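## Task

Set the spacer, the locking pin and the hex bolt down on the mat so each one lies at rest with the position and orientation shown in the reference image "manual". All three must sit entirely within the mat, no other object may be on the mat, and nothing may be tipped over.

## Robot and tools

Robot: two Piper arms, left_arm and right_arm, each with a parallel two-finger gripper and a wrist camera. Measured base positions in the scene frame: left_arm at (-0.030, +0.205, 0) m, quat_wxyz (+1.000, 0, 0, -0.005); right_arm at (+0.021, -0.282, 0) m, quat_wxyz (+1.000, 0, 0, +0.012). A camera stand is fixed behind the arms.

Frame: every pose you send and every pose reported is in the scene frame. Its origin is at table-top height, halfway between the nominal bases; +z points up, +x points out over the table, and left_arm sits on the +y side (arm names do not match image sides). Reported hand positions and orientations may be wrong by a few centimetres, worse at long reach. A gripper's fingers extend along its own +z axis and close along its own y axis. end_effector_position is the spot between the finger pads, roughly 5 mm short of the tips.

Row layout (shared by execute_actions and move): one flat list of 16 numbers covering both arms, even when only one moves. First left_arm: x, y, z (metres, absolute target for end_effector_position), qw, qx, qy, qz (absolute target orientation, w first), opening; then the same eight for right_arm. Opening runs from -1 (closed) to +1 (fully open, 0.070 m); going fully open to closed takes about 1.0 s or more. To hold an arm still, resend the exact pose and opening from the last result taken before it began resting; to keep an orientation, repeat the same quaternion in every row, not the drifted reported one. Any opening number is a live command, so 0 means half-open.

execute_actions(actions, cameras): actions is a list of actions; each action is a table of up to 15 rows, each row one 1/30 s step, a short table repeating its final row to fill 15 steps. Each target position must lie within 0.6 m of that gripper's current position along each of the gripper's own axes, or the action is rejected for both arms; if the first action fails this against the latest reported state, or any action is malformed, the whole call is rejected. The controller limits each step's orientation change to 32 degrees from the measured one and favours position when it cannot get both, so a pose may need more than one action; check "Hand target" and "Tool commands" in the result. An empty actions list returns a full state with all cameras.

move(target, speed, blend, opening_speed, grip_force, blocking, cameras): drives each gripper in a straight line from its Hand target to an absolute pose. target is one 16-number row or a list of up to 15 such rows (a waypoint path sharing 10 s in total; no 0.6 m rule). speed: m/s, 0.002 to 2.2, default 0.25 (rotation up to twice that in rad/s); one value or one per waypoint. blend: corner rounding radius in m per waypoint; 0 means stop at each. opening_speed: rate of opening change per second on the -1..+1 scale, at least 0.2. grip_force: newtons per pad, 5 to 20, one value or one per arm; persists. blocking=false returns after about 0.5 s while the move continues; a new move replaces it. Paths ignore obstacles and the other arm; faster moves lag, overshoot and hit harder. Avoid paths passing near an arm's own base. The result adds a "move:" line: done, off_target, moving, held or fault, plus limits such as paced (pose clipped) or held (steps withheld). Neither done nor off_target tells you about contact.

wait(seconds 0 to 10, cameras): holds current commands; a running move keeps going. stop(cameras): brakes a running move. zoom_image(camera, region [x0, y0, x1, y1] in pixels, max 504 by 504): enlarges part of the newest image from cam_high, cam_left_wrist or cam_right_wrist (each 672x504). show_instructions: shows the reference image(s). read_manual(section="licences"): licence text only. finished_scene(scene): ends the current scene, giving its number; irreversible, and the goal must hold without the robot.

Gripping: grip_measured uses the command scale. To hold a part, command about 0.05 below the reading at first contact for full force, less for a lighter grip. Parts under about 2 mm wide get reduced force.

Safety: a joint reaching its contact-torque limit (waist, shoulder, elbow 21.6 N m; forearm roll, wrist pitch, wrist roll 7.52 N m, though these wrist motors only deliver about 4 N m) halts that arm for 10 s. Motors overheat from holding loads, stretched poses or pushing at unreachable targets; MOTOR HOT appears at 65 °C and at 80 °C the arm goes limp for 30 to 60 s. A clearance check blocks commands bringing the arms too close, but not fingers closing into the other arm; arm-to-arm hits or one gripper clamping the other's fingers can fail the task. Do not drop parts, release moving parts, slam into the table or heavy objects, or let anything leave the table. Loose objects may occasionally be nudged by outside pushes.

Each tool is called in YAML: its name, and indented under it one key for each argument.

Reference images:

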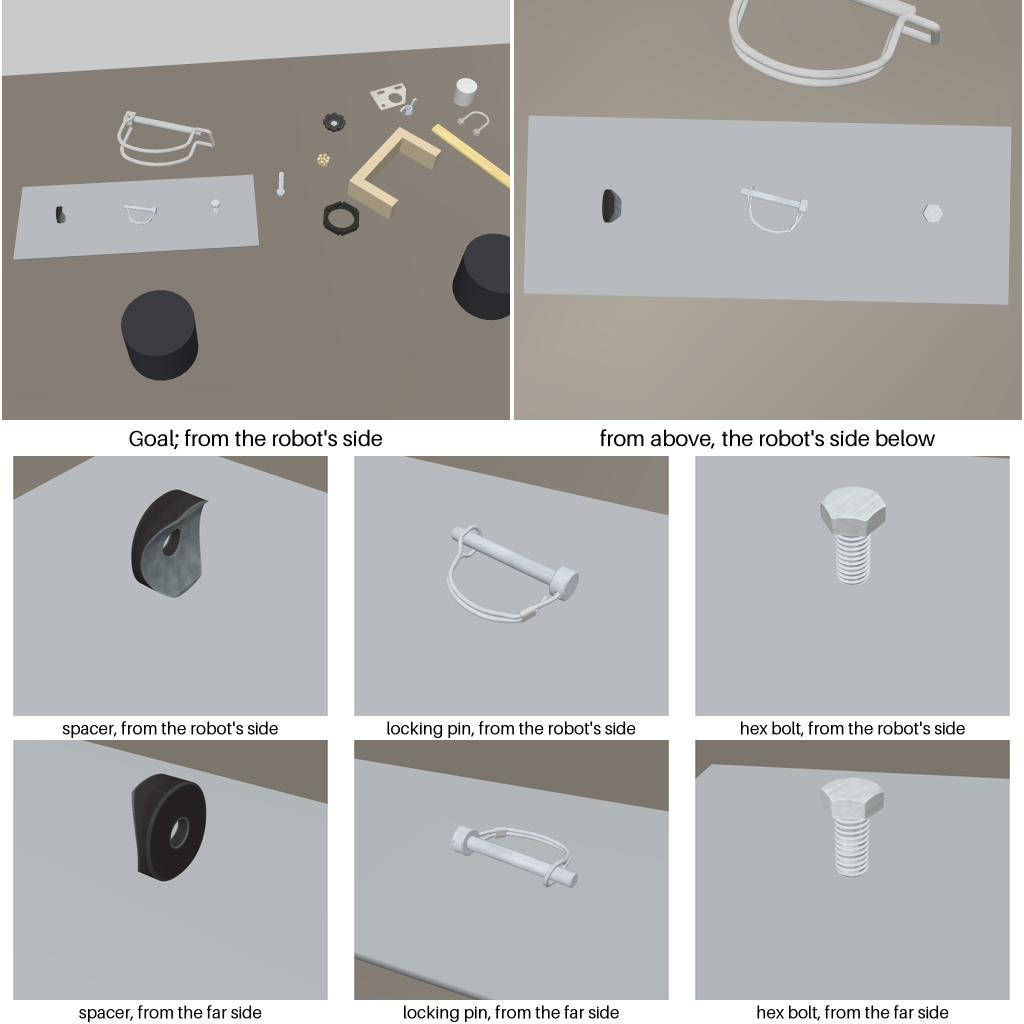

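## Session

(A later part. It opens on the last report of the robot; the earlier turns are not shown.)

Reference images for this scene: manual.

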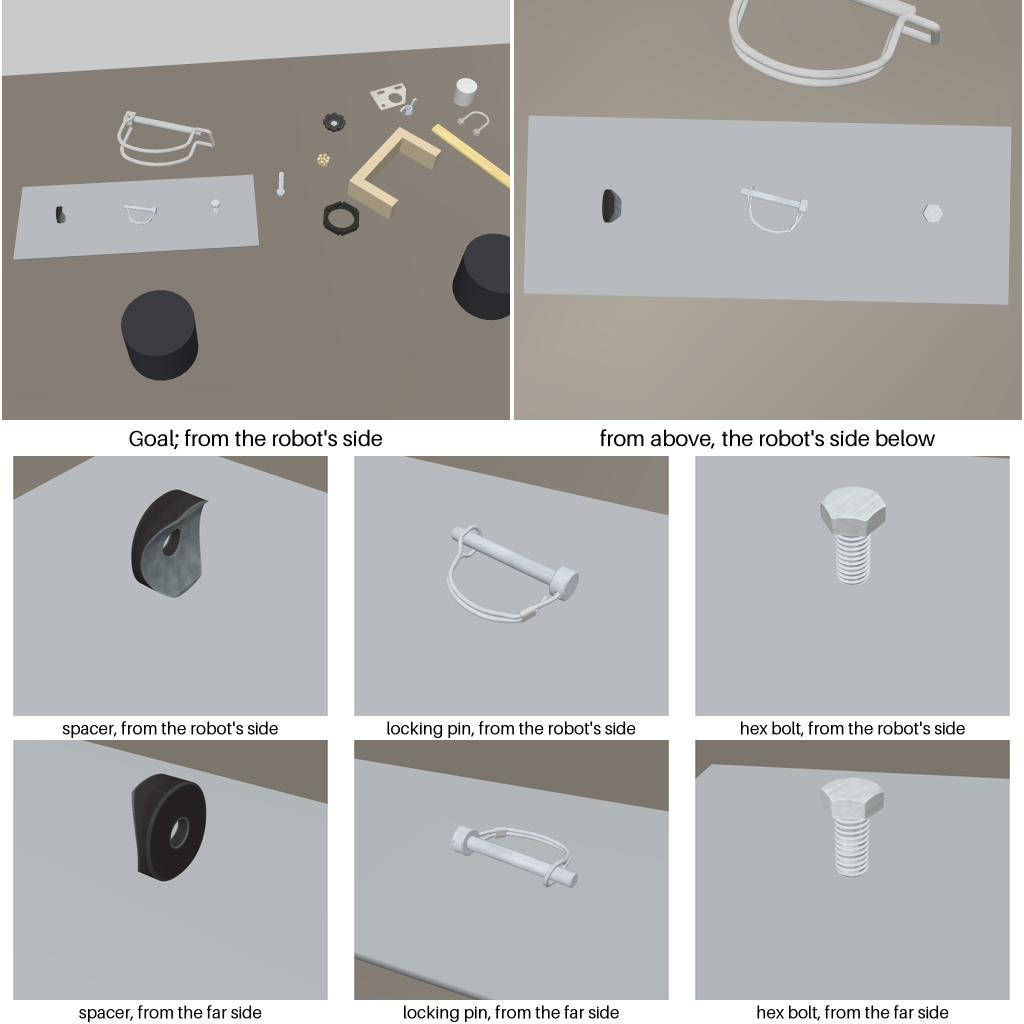

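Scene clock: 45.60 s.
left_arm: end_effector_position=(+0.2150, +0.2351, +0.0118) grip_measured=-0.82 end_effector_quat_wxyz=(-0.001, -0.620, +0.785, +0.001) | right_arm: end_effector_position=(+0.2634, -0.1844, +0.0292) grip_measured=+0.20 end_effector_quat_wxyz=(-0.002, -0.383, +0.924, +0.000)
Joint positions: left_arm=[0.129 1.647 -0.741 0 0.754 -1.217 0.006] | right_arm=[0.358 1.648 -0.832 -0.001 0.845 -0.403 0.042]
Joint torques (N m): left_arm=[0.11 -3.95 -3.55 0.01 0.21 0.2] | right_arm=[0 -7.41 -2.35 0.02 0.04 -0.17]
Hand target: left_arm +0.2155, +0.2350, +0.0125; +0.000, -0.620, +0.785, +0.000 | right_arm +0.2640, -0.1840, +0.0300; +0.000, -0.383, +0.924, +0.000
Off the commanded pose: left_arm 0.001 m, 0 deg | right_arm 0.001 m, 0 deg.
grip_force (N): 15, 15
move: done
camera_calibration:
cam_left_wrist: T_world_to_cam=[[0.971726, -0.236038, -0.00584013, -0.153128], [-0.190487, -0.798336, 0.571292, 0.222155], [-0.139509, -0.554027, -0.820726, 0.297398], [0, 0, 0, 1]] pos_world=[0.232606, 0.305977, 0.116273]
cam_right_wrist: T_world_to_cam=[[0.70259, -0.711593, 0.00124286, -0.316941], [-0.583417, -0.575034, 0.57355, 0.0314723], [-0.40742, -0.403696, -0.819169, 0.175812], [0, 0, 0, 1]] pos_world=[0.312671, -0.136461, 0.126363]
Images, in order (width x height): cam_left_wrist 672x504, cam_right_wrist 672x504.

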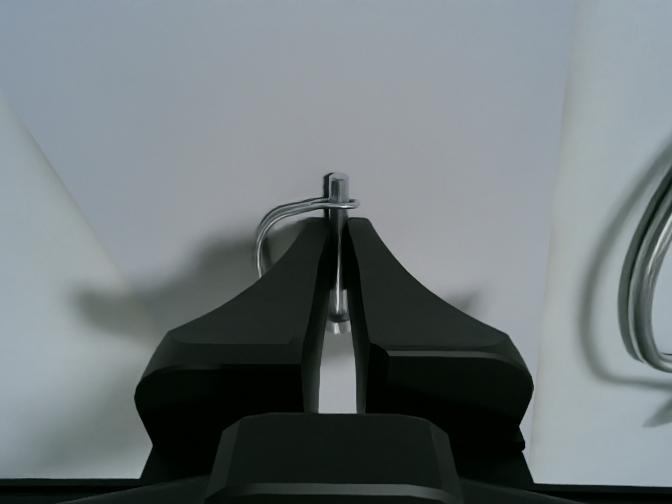

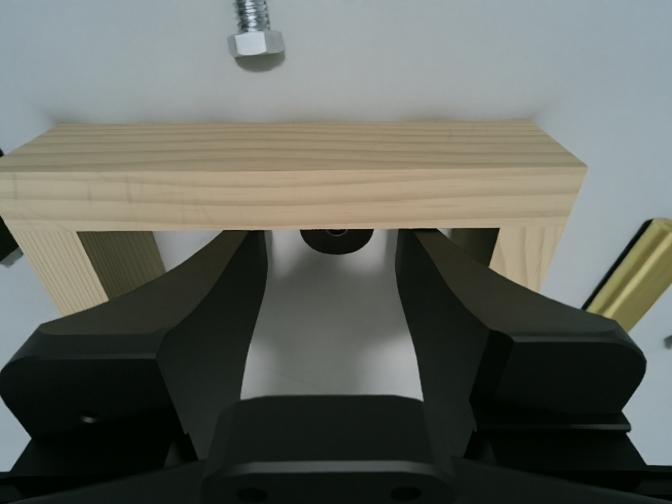

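move:
  target:
    - [0.2155,0.235,0.0105,0,-0.6198,0.7848,0,-0.93,0.2583,-0.1897,0.028,0,-0.38268,0.92388,0,0.2]
    - [0.2155,0.235,0.0090,0,-0.6198,0.7848,0,-0.93,0.2583,-0.1897,0.012,0,-0.38268,0.92388,0,0.2]
    - [0.2155,0.235,0.0090,0,-0.6198,0.7848,0,-0.93,0.2583,-0.1897,0.012,0,-0.38268,0.92388,0,-0.34]
  speed: [0.06,0.05,0.05]
  blend: [0.002,0,0]
  opening_speed: 0.8
  grip_force: 15
  cameras: ["cam_left_wrist","cam_right_wrist"]

Scene clock: 48.03 s.
left_arm: end_effector_position=(+0.2157, +0.2352, +0.0092) grip_measured=-0.82 end_effector_quat_wxyz=(+0.000, -0.620, +0.785, +0.000) | right_arm: end_effector_position=(+0.2581, -0.1897, +0.0117) grip_measured=-0.28 end_effector_quat_wxyz=(+0.000, -0.383, +0.924, +0.000)
Joint positions: left_arm=[0.129 1.655 -0.737 0 0.74 -1.217 0.006] | right_arm=[0.346 1.669 -0.77 0 0.76 -0.415 0.025]
Joint torques (N m): left_arm=[0.12 -1.84 -1.03 0 0.27 0.19] | right_arm=[-0.35 -7.43 -2.3 -0.09 0.06 -0.07]
Hand target: left_arm +0.2155, +0.2350, +0.0090; +0.000, -0.620, +0.785, +0.000 | right_arm +0.2583, -0.1897, +0.0120; +0.000, -0.383, +0.924, +0.000
Off the commanded pose: left_arm 0.000 m, 0 deg | right_arm 0.000 m, 0 deg.
grip_force (N): 15, 15
move: done
camera_calibration:
cam_left_wrist: T_world_to_cam=[[0.971731, -0.236066, -0.00352028, -0.153853], [-0.191909, -0.798474, 0.570623, 0.224204], [-0.137515, -0.553817, -0.821204, 0.294997], [0, 0, 0, 1]] pos_world=[0.233097, 0.306076, 0.113775]
cam_right_wrist: T_world_to_cam=[[0.702006, -0.712169, 0.00153741, -0.316833], [-0.585022, -0.575439, 0.571506, 0.035748], [-0.406124, -0.4021, -0.820596, 0.157208], [0, 0, 0, 1]] pos_world=[0.307178, -0.141855, 0.109061]
Images, in order (width x height): cam_left_wrist 672x504, cam_right_wrist 672x504.

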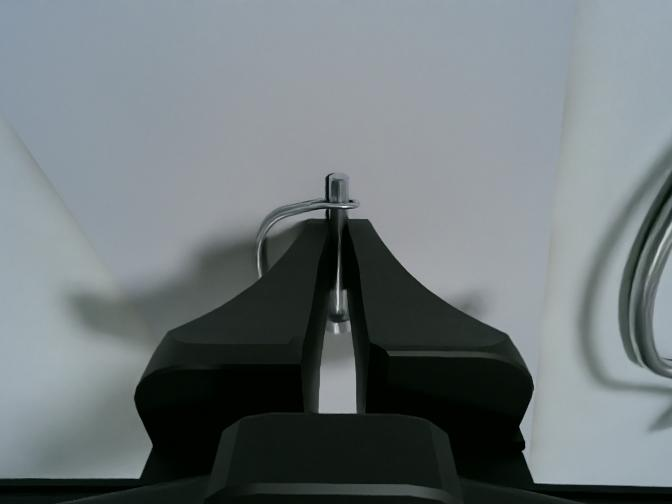

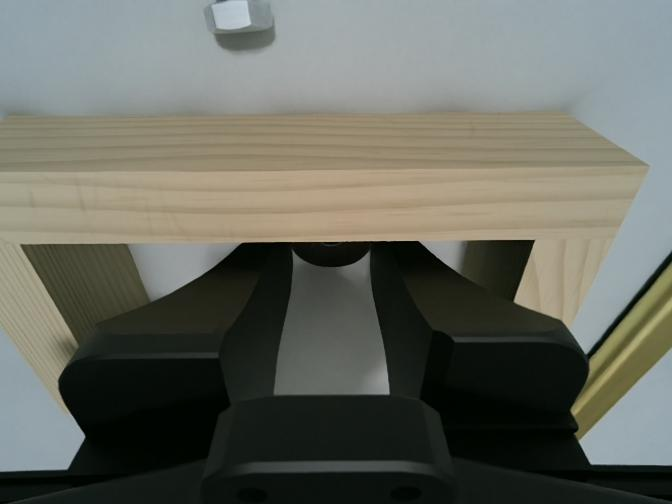

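move:
  target:
    - [0.2156,0.2351,0.0091,0,-0.6198,0.7848,0,-0.55,0.2583,-0.1897,0.012,0,-0.38268,0.92388,0,-0.34]
    - [0.2156,0.2351,0.06,0,-0.6198,0.7848,0,-0.55,0.2583,-0.1897,0.06,0,-0.38268,0.92388,0,-0.34]
    - [0.2155,0.36,0.16,0,-0.1736,0.9848,0,0,0.2173,0.0977,0.06,0,-0.1478,0.9890,0,-0.34]
    - [0.2155,0.36,0.16,0,-0.1736,0.9848,0,0,0.2173,0.0977,0.016,0,-0.1478,0.9890,0,-0.34]
  speed: [0.05,0.2,0.5,0.12]
  blend: [0,0.01,0.01,0]
  opening_speed: 1.0
  cameras: ["all"]

zoom_image:
  camera: "cam_right_wrist"
  region: [240, 150, 430, 320]

zoom_image:
  camera: "cam_left_wrist"
  region: [480, 120, 672, 300]

Scene clock: 52.83 s.
left_arm: end_effector_position=(+0.2155, +0.3599, +0.1593) grip_measured=+0.00 end_effector_quat_wxyz=(+0.069, -0.173, +0.982, +0.028) | right_arm: end_effector_position=(+0.2174, +0.0978, +0.0159) grip_measured=-0.28 end_effector_quat_wxyz=(+0.000, -0.148, +0.989, +0.000)
Joint positions: left_arm=[0.571 1.461 -1.169 -0.001 1.218 0.213 0.035] | right_arm=[1.069 2.183 -1.626 0 1.1 0.797 0.025]
Joint torques (N m): left_arm=[0.1 -3.71 -4.17 0.07 0.11 0.2] | right_arm=[-0.22 -10.34 -2.01 -0.04 -0.05 -0.18]
Hand target: left_arm +0.2155, +0.3600, +0.1595; +0.069, -0.173, +0.982, +0.028 | right_arm +0.2173, +0.0977, +0.0160; +0.000, -0.148, +0.989, +0.000
Off the commanded pose: left_arm 0.001 m, 9 deg | right_arm 0.000 m, 0 deg.
joint sent to its limit (left arm) — joint 5 (wrist pitch), upper limit. The joint targets are off in orientation, not in position.
grip_force (N): 15, 15
move: off_target (left_arm); blend cut to 0 m at target 3; target 3's new opening was sent with left_arm's hand 0.000 m and 9 deg from that target
camera_calibration:
cam_left_wrist: T_world_to_cam=[[0.340084, -0.939733, -0.0352701, 0.270747], [-0.836318, -0.319383, 0.445608, 0.224499], [-0.430018, -0.122047, -0.894533, 0.406591], [0, 0, 0, 1]] pos_world=[0.270517, 0.375755, 0.27322]
cam_right_wrist: T_world_to_cam=[[0.285208, -0.958465, 0.00151943, 0.0311021], [-0.787332, -0.23338, 0.570651, 0.185548], [-0.546594, -0.16395, -0.821191, 0.266917], [0, 0, 0, 1]] pos_world=[0.283113, 0.116874, 0.11326]

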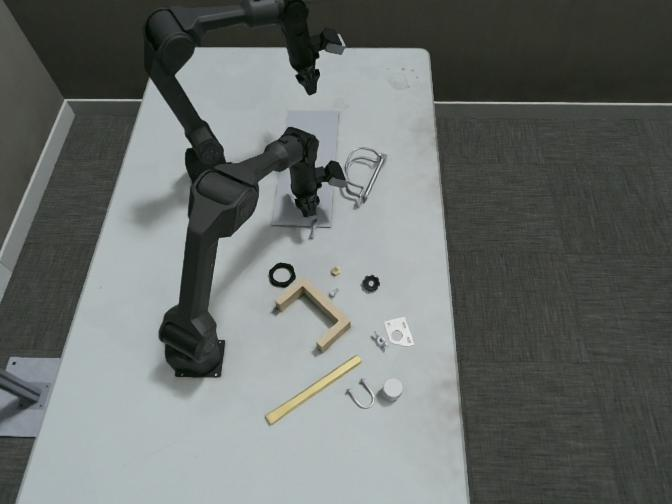

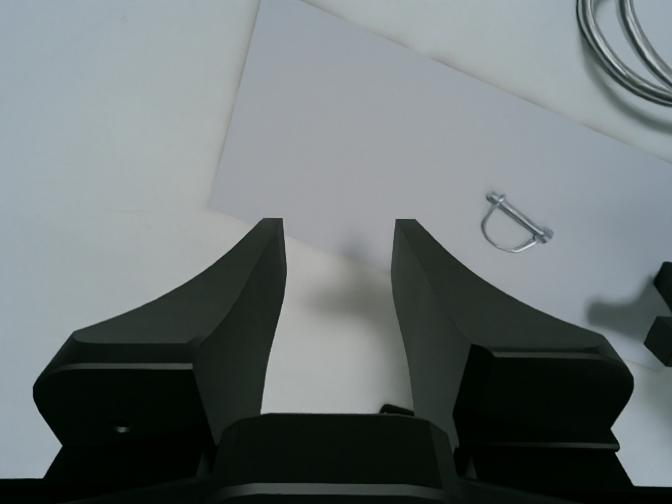

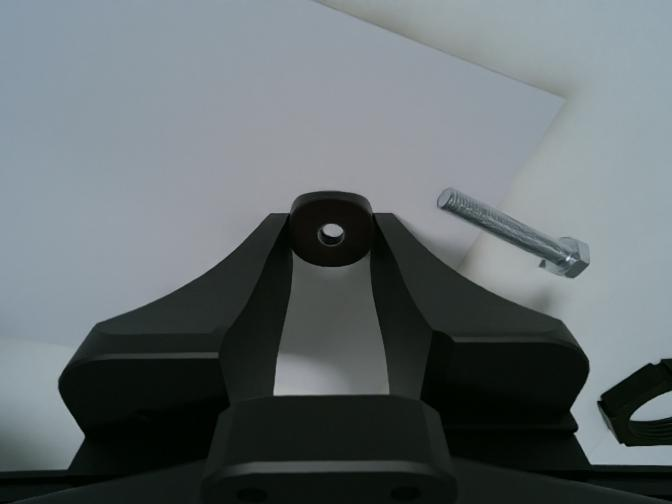

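Scaled by 2.653 from the camera's 672x504 image, which has a finer 960x720 frame.

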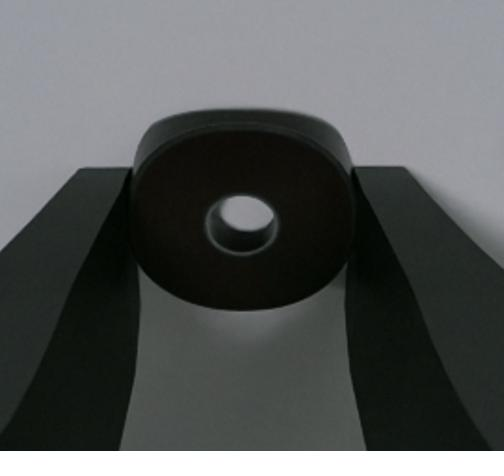

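Scaled by 2.625 from the camera's 672x504 image, which has a finer 960x720 frame.

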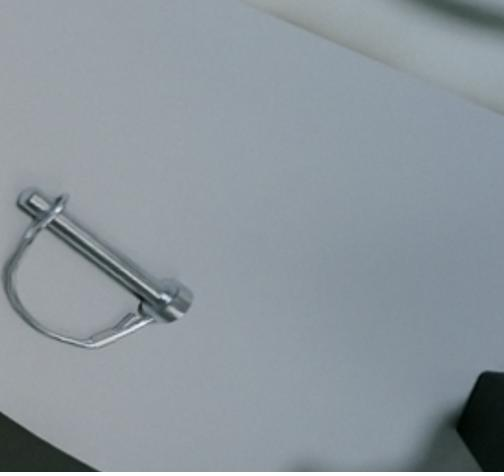

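zoom_image:
  camera: "cam_high"
  region: [270, 190, 350, 250]

Scaled by 6.300 from the camera's 672x504 image, which has a finer 960x720 frame.

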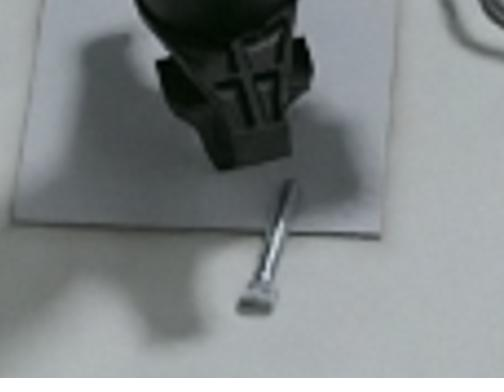

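move:
  target:
    - [0.2155,0.36,0.16,0.069,-0.173,0.982,0.028,0,0.2174,0.0978,0.045,0,-0.1478,0.9890,0,-0.34]
    - [0.2155,0.36,0.16,0.069,-0.173,0.982,0.028,0,0.2075,0.1571,0.04,0,-0.1822,0.9833,0,-0.34]
    - [0.2155,0.36,0.16,0.069,-0.173,0.982,0.028,0,0.2075,0.1571,0.0138,0,-0.1822,0.9833,0,-0.34]
    - [0.2155,0.36,0.16,0.069,-0.173,0.982,0.028,0,0.2075,0.1571,0.0138,0,-0.1822,0.9833,0,0.2]
    - [0.2155,0.36,0.16,0.069,-0.173,0.982,0.028,0,0.19,0.15,0.08,0,-0.1822,0.9833,0,0.2]
  speed: [0.2,0.2,0.1,0.1,0.25]
  blend: [0.005,0.005,0,0,0]
  opening_speed: 1.0
  cameras: ["cam_right_wrist","cam_high"]

zoom_image:
  camera: "cam_right_wrist"
  region: [250, 60, 430, 240]

zoom_image:
  camera: "cam_high"
  region: [270, 160, 350, 250]

Scene clock: 59.87 s.
left_arm: end_effector_position=(+0.2155, +0.3599, +0.1596) grip_measured=+0.00 end_effector_quat_wxyz=(+0.069, -0.173, +0.982, +0.028) | right_arm: end_effector_position=(+0.1899, +0.1497, +0.0801) grip_measured=+0.20 end_effector_quat_wxyz=(+0.032, -0.182, +0.981, +0.051)
Joint positions: left_arm=[0.571 1.46 -1.169 -0.001 1.218 0.213 0.035] | right_arm=[1.173 2.155 -1.833 0 1.216 0.831 0.042]
Joint torques (N m): left_arm=[0.9 -3.3 -4.66 -0.07 0.2 0.17] | right_arm=[-0.54 -11.34 -2.17 -0.07 0.09 -0.14]
Hand target: left_arm +0.2155, +0.3600, +0.1599; +0.070, -0.173, +0.982, +0.028 | right_arm +0.1899, +0.1497, +0.0797; +0.031, -0.182, +0.982, +0.051
Off the commanded pose: left_arm 0.000 m, 0 deg | right_arm 0.000 m, 7 deg.
joint sent to its limit (left arm) — joint 5 (wrist pitch), upper limit. The joint targets still meet the commanded pose.
joint sent to its limit (right arm) — joint 5 (wrist pitch), upper limit. The joint targets are off in orientation, not in position.
grip_force (N): 15, 15
move: off_target (right_arm)
camera_calibration:
cam_right_wrist: T_world_to_cam=[[0.35359, -0.931338, -0.0870783, 0.0786941], [-0.792395, -0.347702, 0.501213, 0.163024], [-0.497076, -0.108224, -0.860931, 0.298539], [0, 0, 0, 1]] pos_world=[0.24975, 0.162284, 0.182165]
Images, in order (width x height): cam_high 672x504, cam_right_wrist 672x504.

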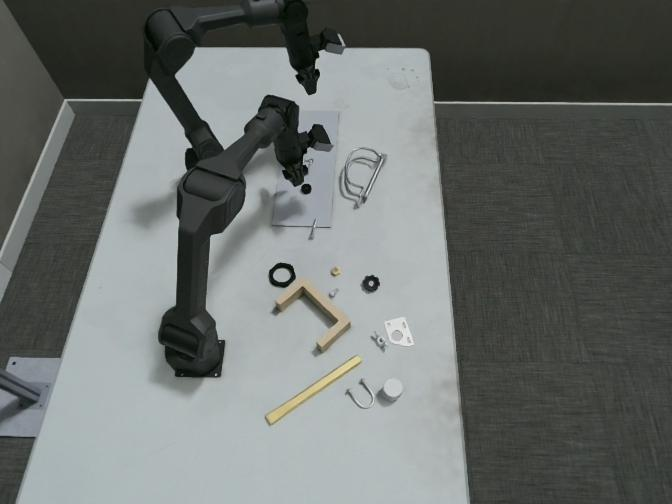

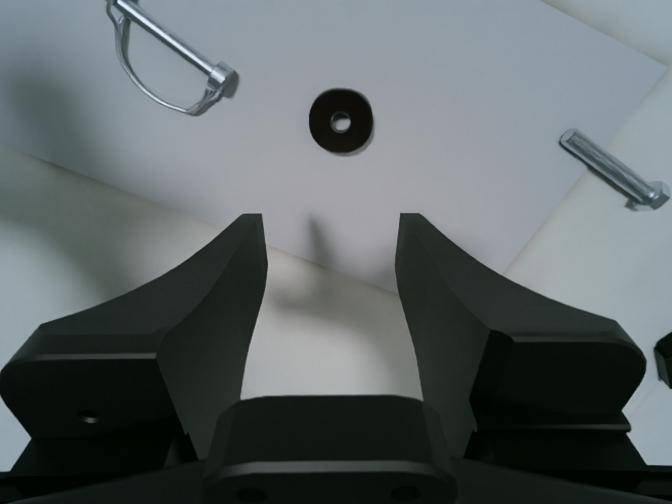

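Scaled by 2.800 from the camera's 672x504 image, which has a finer 960x720 frame.

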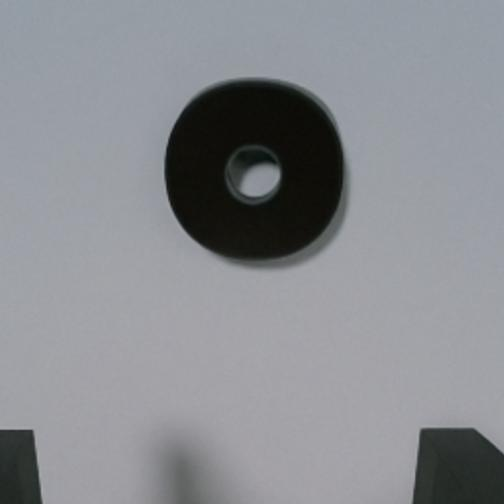

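Scaled by 5.600 from the camera's 672x504 image, which has a finer 960x720 frame.

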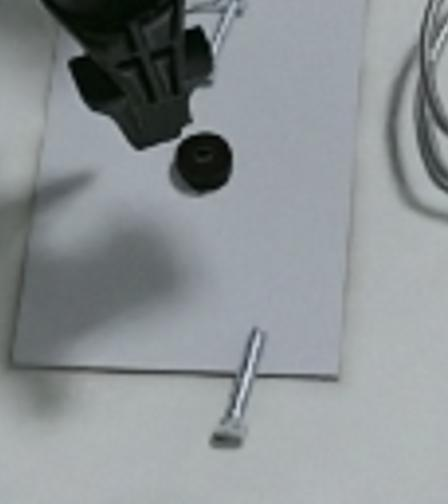

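zoom_image:
  camera: "cam_high"
  region: [295, 178, 320, 200]

zoom_image:
  camera: "cam_right_wrist"
  region: [300, 80, 380, 160]

Scaled by 20.160 from the camera's 672x504 image, which has a finer 960x720 frame.

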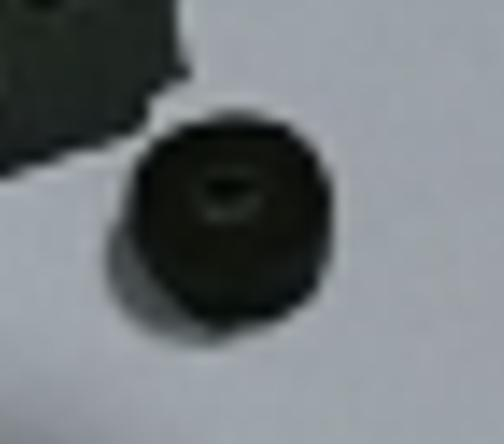

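Scaled by 6.300 from the camera's 672x504 image, which has a finer 960x720 frame.

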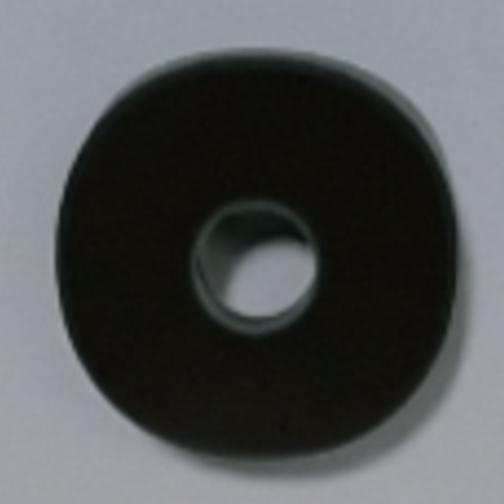

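move:
  target:
    - [0.2155,0.36,0.16,0.069,-0.173,0.982,0.028,0,0.2135,0.161,0.05,0,-0.1822,0.9833,0,0.1]
    - [0.2155,0.36,0.16,0.069,-0.173,0.982,0.028,0,0.2135,0.161,0.0138,0,-0.1822,0.9833,0,0.1]
    - [0.2155,0.36,0.16,0.069,-0.173,0.982,0.028,0,0.2135,0.161,0.0138,0,-0.1822,0.9833,0,-0.34]
  speed: [0.25,0.12,0.1]
  blend: [0.003,0,0]
  opening_speed: 1.0
  cameras: ["cam_right_wrist"]

zoom_image:
  camera: "cam_right_wrist"
  region: [270, 170, 400, 290]

Scene clock: 63.73 s.
left_arm: end_effector_position=(+0.2155, +0.3599, +0.1596) grip_measured=+0.00 end_effector_quat_wxyz=(+0.069, -0.173, +0.982, +0.028) | right_arm: end_effector_position=(+0.2138, +0.1610, +0.0143) grip_measured=-0.28 end_effector_quat_wxyz=(+0.012, -0.182, +0.983, +0.016)
Joint positions: left_arm=[0.571 1.46 -1.169 -0.001 1.218 0.213 0.035] | right_arm=[1.136 2.368 -1.966 -0.001 1.216 0.794 0.025]
Joint torques (N m): left_arm=[0.91 -2.76 -4.93 -0.07 0.2 0.12] | right_arm=[0.49 -5.89 -0.36 0.18 0 0]
Hand target: left_arm +0.2155, +0.3600, +0.1599; +0.070, -0.173, +0.982, +0.028 | right_arm +0.2134, +0.1607, +0.0136; +0.011, -0.182, +0.983, +0.016
Off the commanded pose: left_arm 0.000 m, 0 deg | right_arm 0.001 m, 2 deg.
joint sent to its limit (left arm) — joint 5 (wrist pitch), upper limit. The joint targets still meet the commanded pose.
joint sent to its limit (right arm) — joint 5 (wrist pitch), upper limit. The joint targets still meet the commanded pose.
grip_force (N): 15, 15
move: done
camera_calibration:
cam_right_wrist: T_world_to_cam=[[0.351609, -0.93578, -0.0262043, 0.0752217], [-0.778283, -0.307758, 0.547321, 0.208742], [-0.520236, -0.172049, -0.836513, 0.269929], [0, 0, 0, 1]] pos_world=[0.276438, 0.181074, 0.113522]
Images, in order (width x height): cam_right_wrist 672x504.

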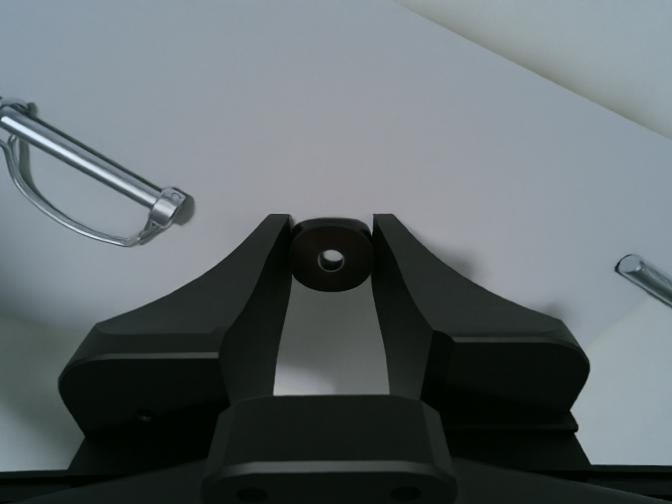

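Scaled by 3.877 from the camera's 672x504 image, which has a finer 960x720 frame.

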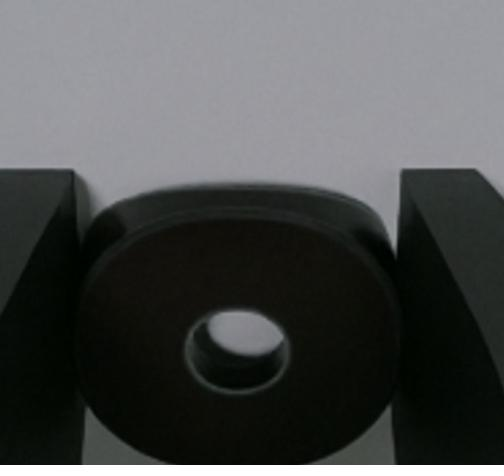

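move:
  target:
    - [0.2155,0.36,0.16,0.069,-0.173,0.982,0.028,0,0.2135,0.161,0.03,0,-0.1822,0.9833,0,-0.34]
    - [0.2155,0.36,0.16,0.069,-0.173,0.982,0.028,0,0.2135,0.161,0.03,0,0.2079,0.9781,0,-0.34]
    - [0.2155,0.36,0.16,0.069,-0.173,0.982,0.028,0,0.2135,0.161,0.0138,0,0.2079,0.9781,0,-0.34]
    - [0.2155,0.36,0.16,0.069,-0.173,0.982,0.028,0,0.2135,0.161,0.0138,0,0.2079,0.9781,0,0.0]
    - [0.2155,0.36,0.16,0.069,-0.173,0.982,0.028,0,0.2135,0.161,0.06,0,0.2079,0.9781,0,0.0]
    - [0.2155,0.36,0.16,0.069,-0.173,0.982,0.028,0,0.189,0.106,0.07,0.3211,-0.5024,0.7737,0.2085,0.2]
  speed: [0.15,0.5,0.1,0.1,0.2,0.4]
  blend: [0,0.0,0,0,0.01,0]
  opening_speed: 1.0
  cameras: ["cam_right_wrist","cam_high"]

zoom_image:
  camera: "cam_right_wrist"
  region: [270, 60, 400, 220]

Scene clock: 71.03 s.
left_arm: end_effector_position=(+0.2155, +0.3599, +0.1596) grip_measured=+0.00 end_effector_quat_wxyz=(+0.069, -0.173, +0.982, +0.028) | right_arm: end_effector_position=(+0.1891, +0.1063, +0.0702) grip_measured=+0.20 end_effector_quat_wxyz=(+0.312, -0.507, +0.775, +0.211)
Joint positions: left_arm=[0.571 1.46 -1.169 -0.001 1.218 0.213 0.035] | right_arm=[1.131 1.721 -0.819 -0.711 -0.019 0.713 0.042]
Joint torques (N m): left_arm=[0.9 -2.96 -4.93 -0.07 0.19 0.03] | right_arm=[-0.23 -8.48 -1.83 -0.09 -0.74 -0.05]
Hand target: left_arm +0.2155, +0.3600, +0.1599; +0.070, -0.173, +0.982, +0.028 | right_arm +0.1892, +0.1060, +0.0702; +0.312, -0.507, +0.776, +0.211
Off the commanded pose: left_arm 0.000 m, 0 deg | right_arm 0.000 m, 1 deg.
joint sent to its limit (left arm) — joint 5 (wrist pitch), upper limit. The joint targets still meet the commanded pose.
grip_force (N): 15, 15
move: done
camera_calibration:
cam_right_wrist: T_world_to_cam=[[0.915129, -0.402905, -0.0143896, -0.129855], [-0.399717, -0.902074, -0.162755, 0.183498], [0.0525945, 0.154694, -0.986562, 0.161848], [0, 0, 0, 1]] pos_world=[0.183669, 0.0881727, 0.18767]
Images, in order (width x height): cam_high 672x504, cam_right_wrist 672x504.

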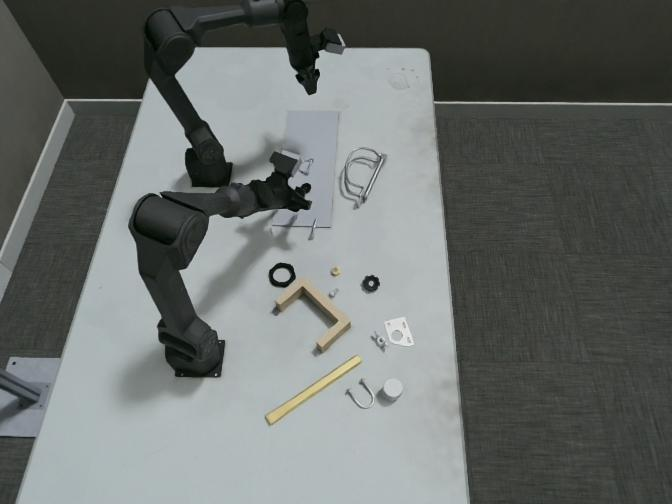

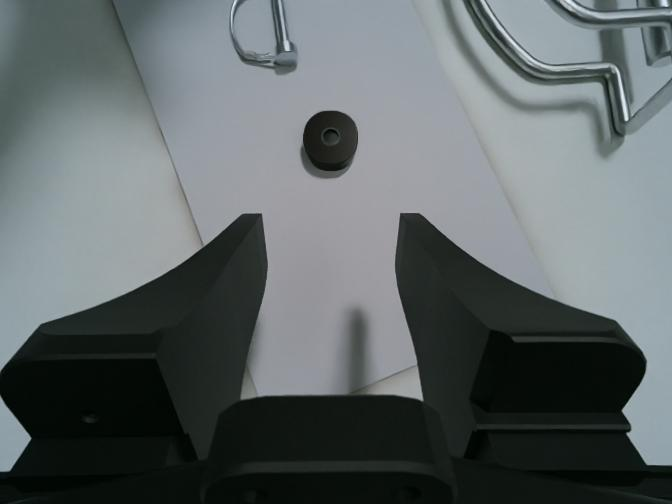

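Scaled by 3.150 from the camera's 672x504 image, which has a finer 960x720 frame.

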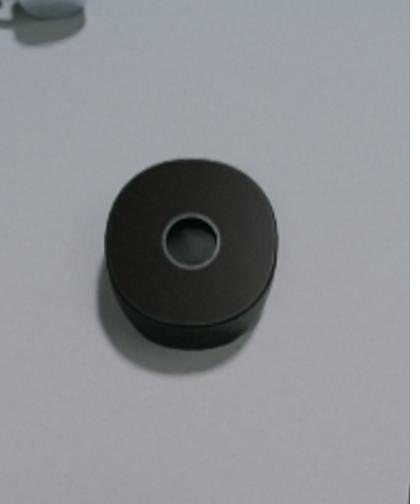

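move:
  target:
    - [0.2155,0.36,0.16,0.069,-0.173,0.982,0.028,0,0.2130,0.1645,0.015,0.3872,-0.4831,0.7439,0.2515,0.2]
    - [0.2155,0.36,0.16,0.069,-0.173,0.982,0.028,0,0.2130,0.1645,0.015,0.3872,-0.4831,0.7439,0.2515,-0.34]
  speed: 0.12
  opening_speed: 1.0
  cameras: ["cam_right_wrist"]

zoom_image:
  camera: "cam_right_wrist"
  region: [260, 170, 410, 320]

Scene clock: 74.20 s.
left_arm: end_effector_position=(+0.2155, +0.3599, +0.1596) grip_measured=+0.00 end_effector_quat_wxyz=(+0.069, -0.173, +0.982, +0.028) | right_arm: end_effector_position=(+0.2137, +0.1658, +0.0178) grip_measured=-0.30 end_effector_quat_wxyz=(+0.391, -0.482, +0.742, +0.254)
Joint positions: left_arm=[0.571 1.46 -1.169 -0.001 1.218 0.213 0.035] | right_arm=[1.147 2.06 -0.894 0.036 -0.478 -0.021 0.024]
Joint torques (N m): left_arm=[0.91 -3.05 -4.92 -0.07 0.19 0] | right_arm=[1.86 5.9 4.38 -0.12 4.23 0.09]
Hand target: left_arm +0.2155, +0.3600, +0.1599; +0.070, -0.173, +0.982, +0.028 | right_arm +0.2130, +0.1645, +0.0150; +0.387, -0.483, +0.744, +0.252
Off the commanded pose: left_arm 0.000 m, 0 deg | right_arm 0.003 m, 1 deg.
joint sent to its limit (left arm) — joint 5 (wrist pitch), upper limit. The joint targets still meet the commanded pose.
grip_force (N): 15, 15
move: done; target 2's new opening was sent with right_arm's hand 0.004 m and 1 deg from that target
camera_calibration:
cam_right_wrist: T_world_to_cam=[[0.911141, -0.412065, -0.00500605, -0.126919], [-0.387058, -0.85155, -0.353622, 0.230869], [0.141452, 0.324137, -0.935375, 0.0517082], [0, 0, 0, 1]] pos_world=[0.197687, 0.127537, 0.129371]
Images, in order (width x height): cam_right_wrist 672x504.

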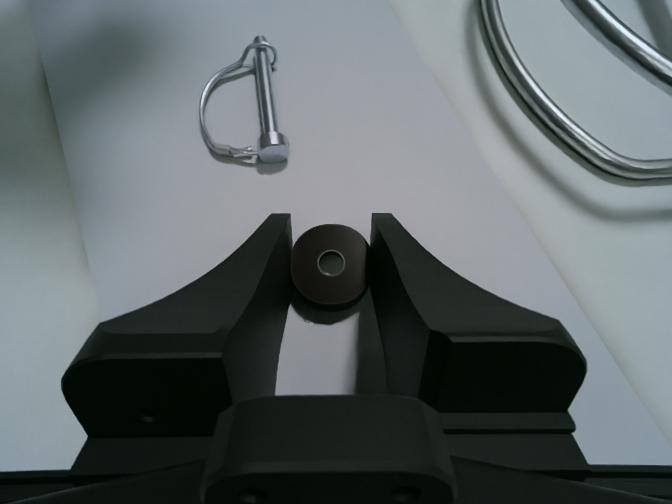

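Scaled by 3.360 from the camera's 672x504 image, which has a finer 960x720 frame.

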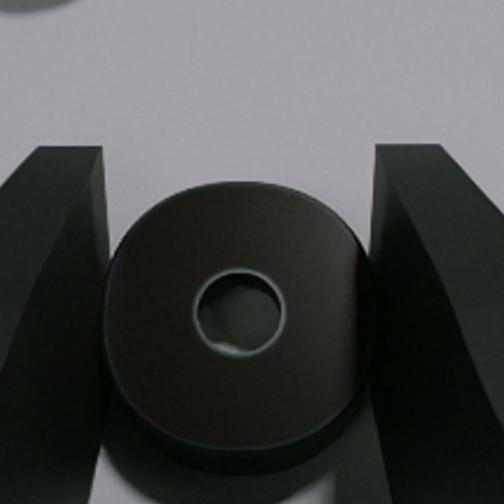

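move:
  target:
    - [0.2155,0.36,0.16,0.069,-0.173,0.982,0.028,0,0.2137,0.1658,0.0185,0.3872,-0.4831,0.7439,0.2515,0.0]
    - [0.2155,0.36,0.16,0.069,-0.173,0.982,0.028,0,0.2115,0.1610,0.0185,0.3872,-0.4831,0.7439,0.2515,0.0]
    - [0.2155,0.36,0.16,0.069,-0.173,0.982,0.028,0,0.2115,0.1610,0.0182,0.3872,-0.4831,0.7439,0.2515,-0.36]
    - [0.2155,0.36,0.16,0.069,-0.173,0.982,0.028,0,0.2115,0.1610,0.07,0.3872,-0.4831,0.7439,0.2515,-0.36]
  speed: [0.05,0.05,0.05,0.15]
  opening_speed: 1.0
  cameras: ["cam_right_wrist"]

zoom_image:
  camera: "cam_right_wrist"
  region: [260, 170, 410, 320]

Scene clock: 78.77 s.
left_arm: end_effector_position=(+0.2155, +0.3599, +0.1596) grip_measured=+0.00 end_effector_quat_wxyz=(+0.069, -0.173, +0.982, +0.028) | right_arm: end_effector_position=(+0.2112, +0.1611, +0.0703) grip_measured=-0.31 end_effector_quat_wxyz=(+0.387, -0.483, +0.744, +0.252)
Joint positions: left_arm=[0.571 1.46 -1.169 -0.001 1.218 0.213 0.035] | right_arm=[1.148 1.892 -0.913 0.06 -0.281 -0.046 0.024]
Joint torques (N m): left_arm=[0.9 -3.19 -4.92 -0.07 0.19 0] | right_arm=[-0.41 -8.11 -2.25 -0.08 -1.09 -0.1]
Hand target: left_arm +0.2155, +0.3600, +0.1599; +0.070, -0.173, +0.982, +0.028 | right_arm +0.2115, +0.1610, +0.0700; +0.387, -0.483, +0.744, +0.252
Off the commanded pose: left_arm 0.000 m, 0 deg | right_arm 0.000 m, 0 deg.
joint sent to its limit (left arm) — joint 5 (wrist pitch), upper limit. The joint targets still meet the commanded pose.
grip_force (N): 15, 15
move: done
camera_calibration:
cam_right_wrist: T_world_to_cam=[[0.911484, -0.411305, -0.00504307, -0.1265], [-0.387654, -0.854843, -0.344918, 0.244343], [0.137556, 0.316342, -0.938619, 0.105053], [0, 0, 0, 1]] pos_world=[0.195573, 0.123612, 0.182245]
Images, in order (width x height): cam_right_wrist 672x504.

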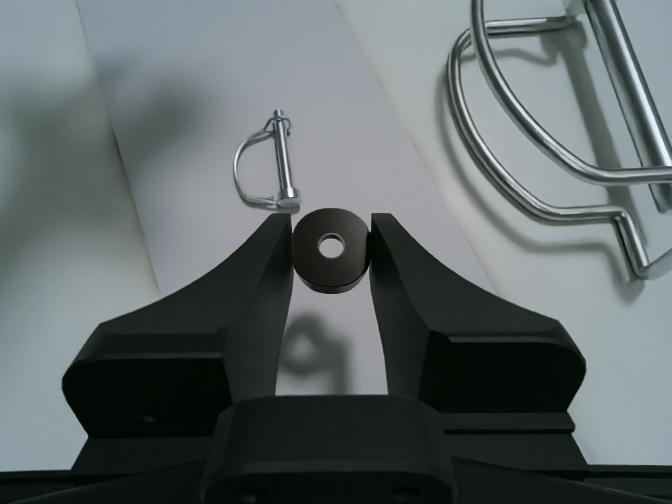

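Scaled by 3.360 from the camera's 672x504 image, which has a finer 960x720 frame.

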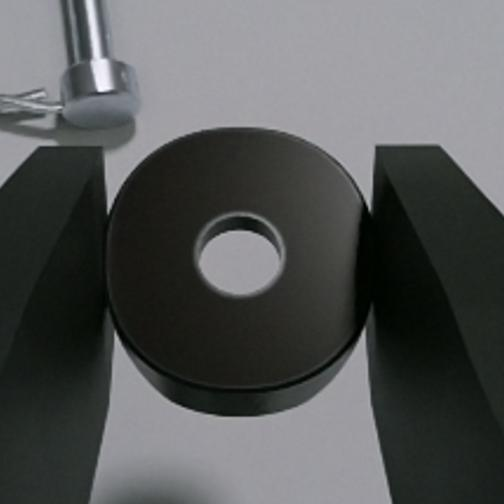

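move:
  target:
    - [0.2155,0.36,0.16,0.069,-0.173,0.982,0.028,0,0.215,0.15,0.12,0,0,1,0,-0.36]
    - [0.2155,0.36,0.16,0.069,-0.173,0.982,0.028,0,0.215,0.165,0.08,-0.2463,0.5470,0.7813,0.1725,-0.36]
    - [0.2155,0.36,0.16,0.069,-0.173,0.982,0.028,0,0.215,0.165,0.03,-0.2463,0.5470,0.7813,0.1725,-0.36]
  speed: [0.5,0.5,0.15]
  blend: [0.03,0.005,0]
  cameras: ["cam_right_wrist","cam_left_wrist"]

zoom_image:
  camera: "cam_right_wrist"
  region: [240, 120, 430, 310]

zoom_image:
  camera: "cam_left_wrist"
  region: [520, 170, 672, 320]

Scene clock: 83.10 s.
left_arm: end_effector_position=(+0.2155, +0.3599, +0.1596) grip_measured=+0.00 end_effector_quat_wxyz=(+0.069, -0.173, +0.982, +0.028) | right_arm: end_effector_position=(+0.2145, +0.1648, +0.0290) grip_measured=-0.31 end_effector_quat_wxyz=(-0.246, +0.547, +0.781, +0.172)
Joint positions: left_arm=[0.571 1.46 -1.169 -0.001 1.218 0.213 0.035] | right_arm=[0.919 2.151 -1.447 0.777 0.745 1.635 0.024]
Joint torques (N m): left_arm=[0.9 -3.32 -4.91 -0.07 0.19 0] | right_arm=[-0.18 -12.95 -2.71 0.13 0.14 0]
Hand target: left_arm +0.2155, +0.3600, +0.1599; +0.070, -0.173, +0.982, +0.028 | right_arm +0.2150, +0.1650, +0.0300; -0.246, +0.547, +0.781, +0.172
Off the commanded pose: left_arm 0.000 m, 0 deg | right_arm 0.001 m, 0 deg.
joint sent to its limit (left arm) — joint 5 (wrist pitch), upper limit. The joint targets still meet the commanded pose.
grip_force (N): 15, 15
move: done
camera_calibration:
cam_left_wrist: T_world_to_cam=[[0.340141, -0.939703, -0.0355435, 0.270745], [-0.836654, -0.319664, 0.444775, 0.22467], [-0.429318, -0.121549, -0.894937, 0.406538], [0, 0, 0, 1]] pos_world=[0.270414, 0.375653, 0.273522]
cam_right_wrist: T_world_to_cam=[[-0.94129, -0.337518, 0.00735342, 0.256761], [-0.110254, 0.327924, 0.938248, -0.0570233], [-0.319087, 0.882353, -0.345884, 0.052016], [0, 0, 0, 1]] pos_world=[0.251997, 0.0594642, 0.0696055]
Images, in order (width x height): cam_left_wrist 672x504, cam_right_wrist 672x504.

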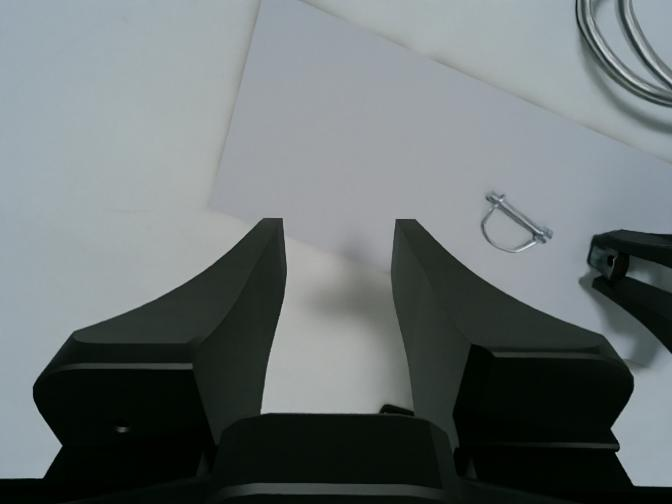

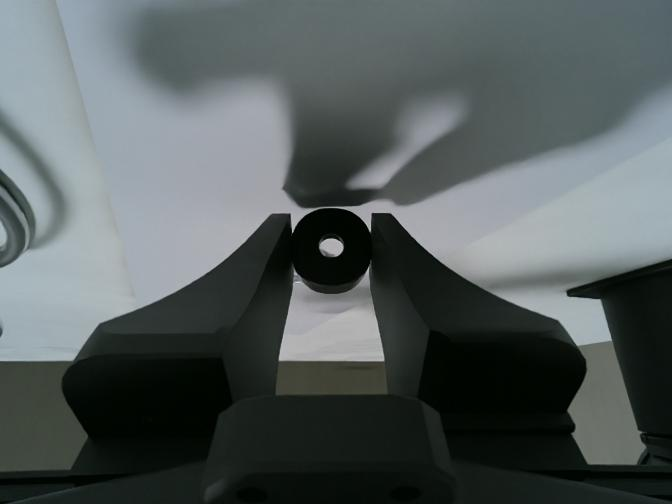

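Scaled by 2.653 from the camera's 672x504 image, which has a finer 960x720 frame.

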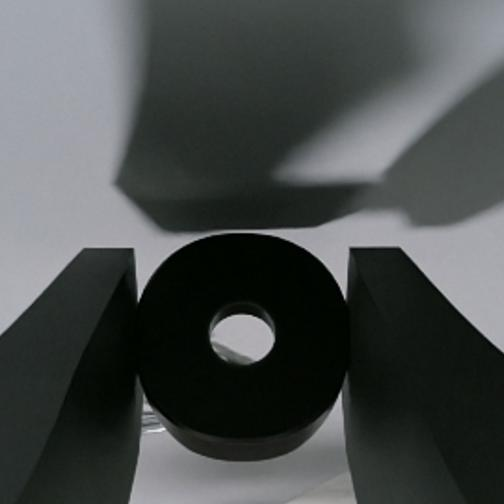

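Scaled by 3.316 from the camera's 672x504 image, which has a finer 960x720 frame.

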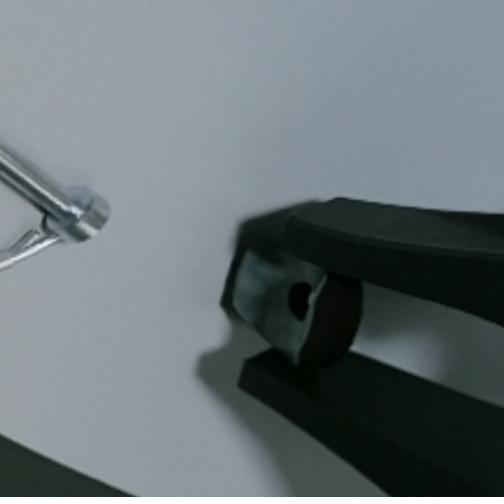

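move:
  target:
    - [0.2155,0.36,0.16,0.069,-0.173,0.982,0.028,0,0.215,0.165,0.0215,-0.2463,0.5470,0.7813,0.1725,-0.36]
    - [0.2155,0.36,0.16,0.069,-0.173,0.982,0.028,0,0.215,0.165,0.0185,-0.2463,0.5470,0.7813,0.1725,-0.36]
  speed: 0.04
  cameras: ["cam_right_wrist"]

zoom_image:
  camera: "cam_right_wrist"
  region: [240, 120, 430, 310]

Scene clock: 84.80 s.
left_arm: end_effector_position=(+0.2155, +0.3599, +0.1596) grip_measured=+0.00 end_effector_quat_wxyz=(+0.069, -0.173, +0.982, +0.028) | right_arm: end_effector_position=(+0.2149, +0.1661, +0.0212) grip_measured=-0.30 end_effector_quat_wxyz=(-0.247, +0.546, +0.781, +0.175)
Joint positions: left_arm=[0.571 1.46 -1.169 -0.001 1.218 0.213 0.035] | right_arm=[0.919 2.167 -1.437 0.805 0.723 1.598 0.024]
Joint torques (N m): left_arm=[0.91 -3.35 -4.91 -0.07 0.19 0] | right_arm=[0.11 -0.84 0.31 -0.51 -1.01 -0.02]
Hand target: left_arm +0.2155, +0.3600, +0.1599; +0.070, -0.173, +0.982, +0.028 | right_arm +0.2150, +0.1650, +0.0185; -0.246, +0.547, +0.781, +0.172
Off the commanded pose: left_arm 0.000 m, 0 deg | right_arm 0.003 m, 0 deg.
joint sent to its limit (left arm) — joint 5 (wrist pitch), upper limit. The joint targets still meet the commanded pose.
grip_force (N): 15, 15
move: done
camera_calibration:
cam_right_wrist: T_world_to_cam=[[-0.941082, -0.33817, 0.00257763, 0.257699], [-0.112844, 0.321197, 0.940265, -0.0484873], [-0.318797, 0.884575, -0.340433, 0.0478616], [0, 0, 0, 1]] pos_world=[0.252302, 0.0603829, 0.0612204]
Images, in order (width x height): cam_right_wrist 672x504.

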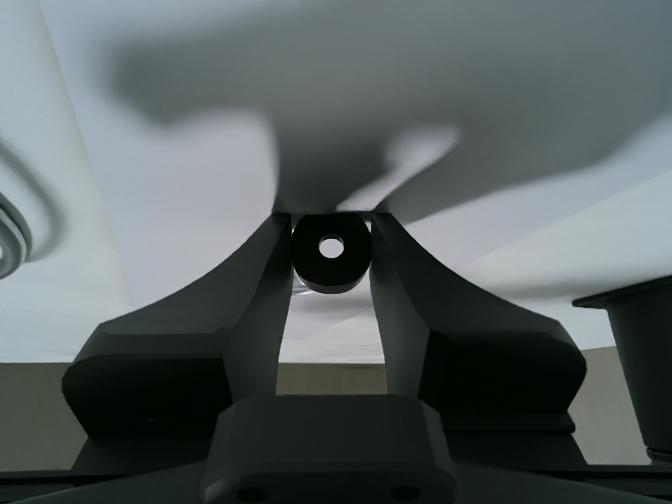

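Scaled by 2.653 from the camera's 672x504 image, which has a finer 960x720 frame.

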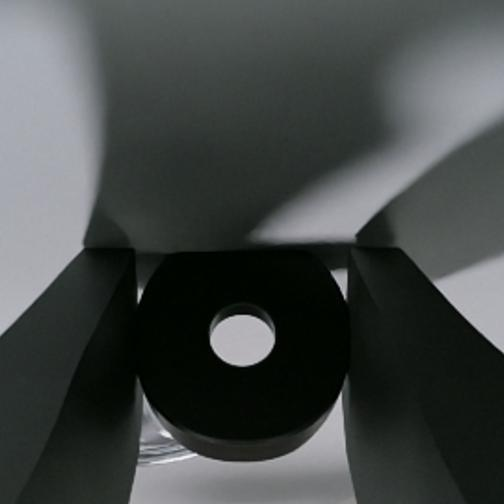

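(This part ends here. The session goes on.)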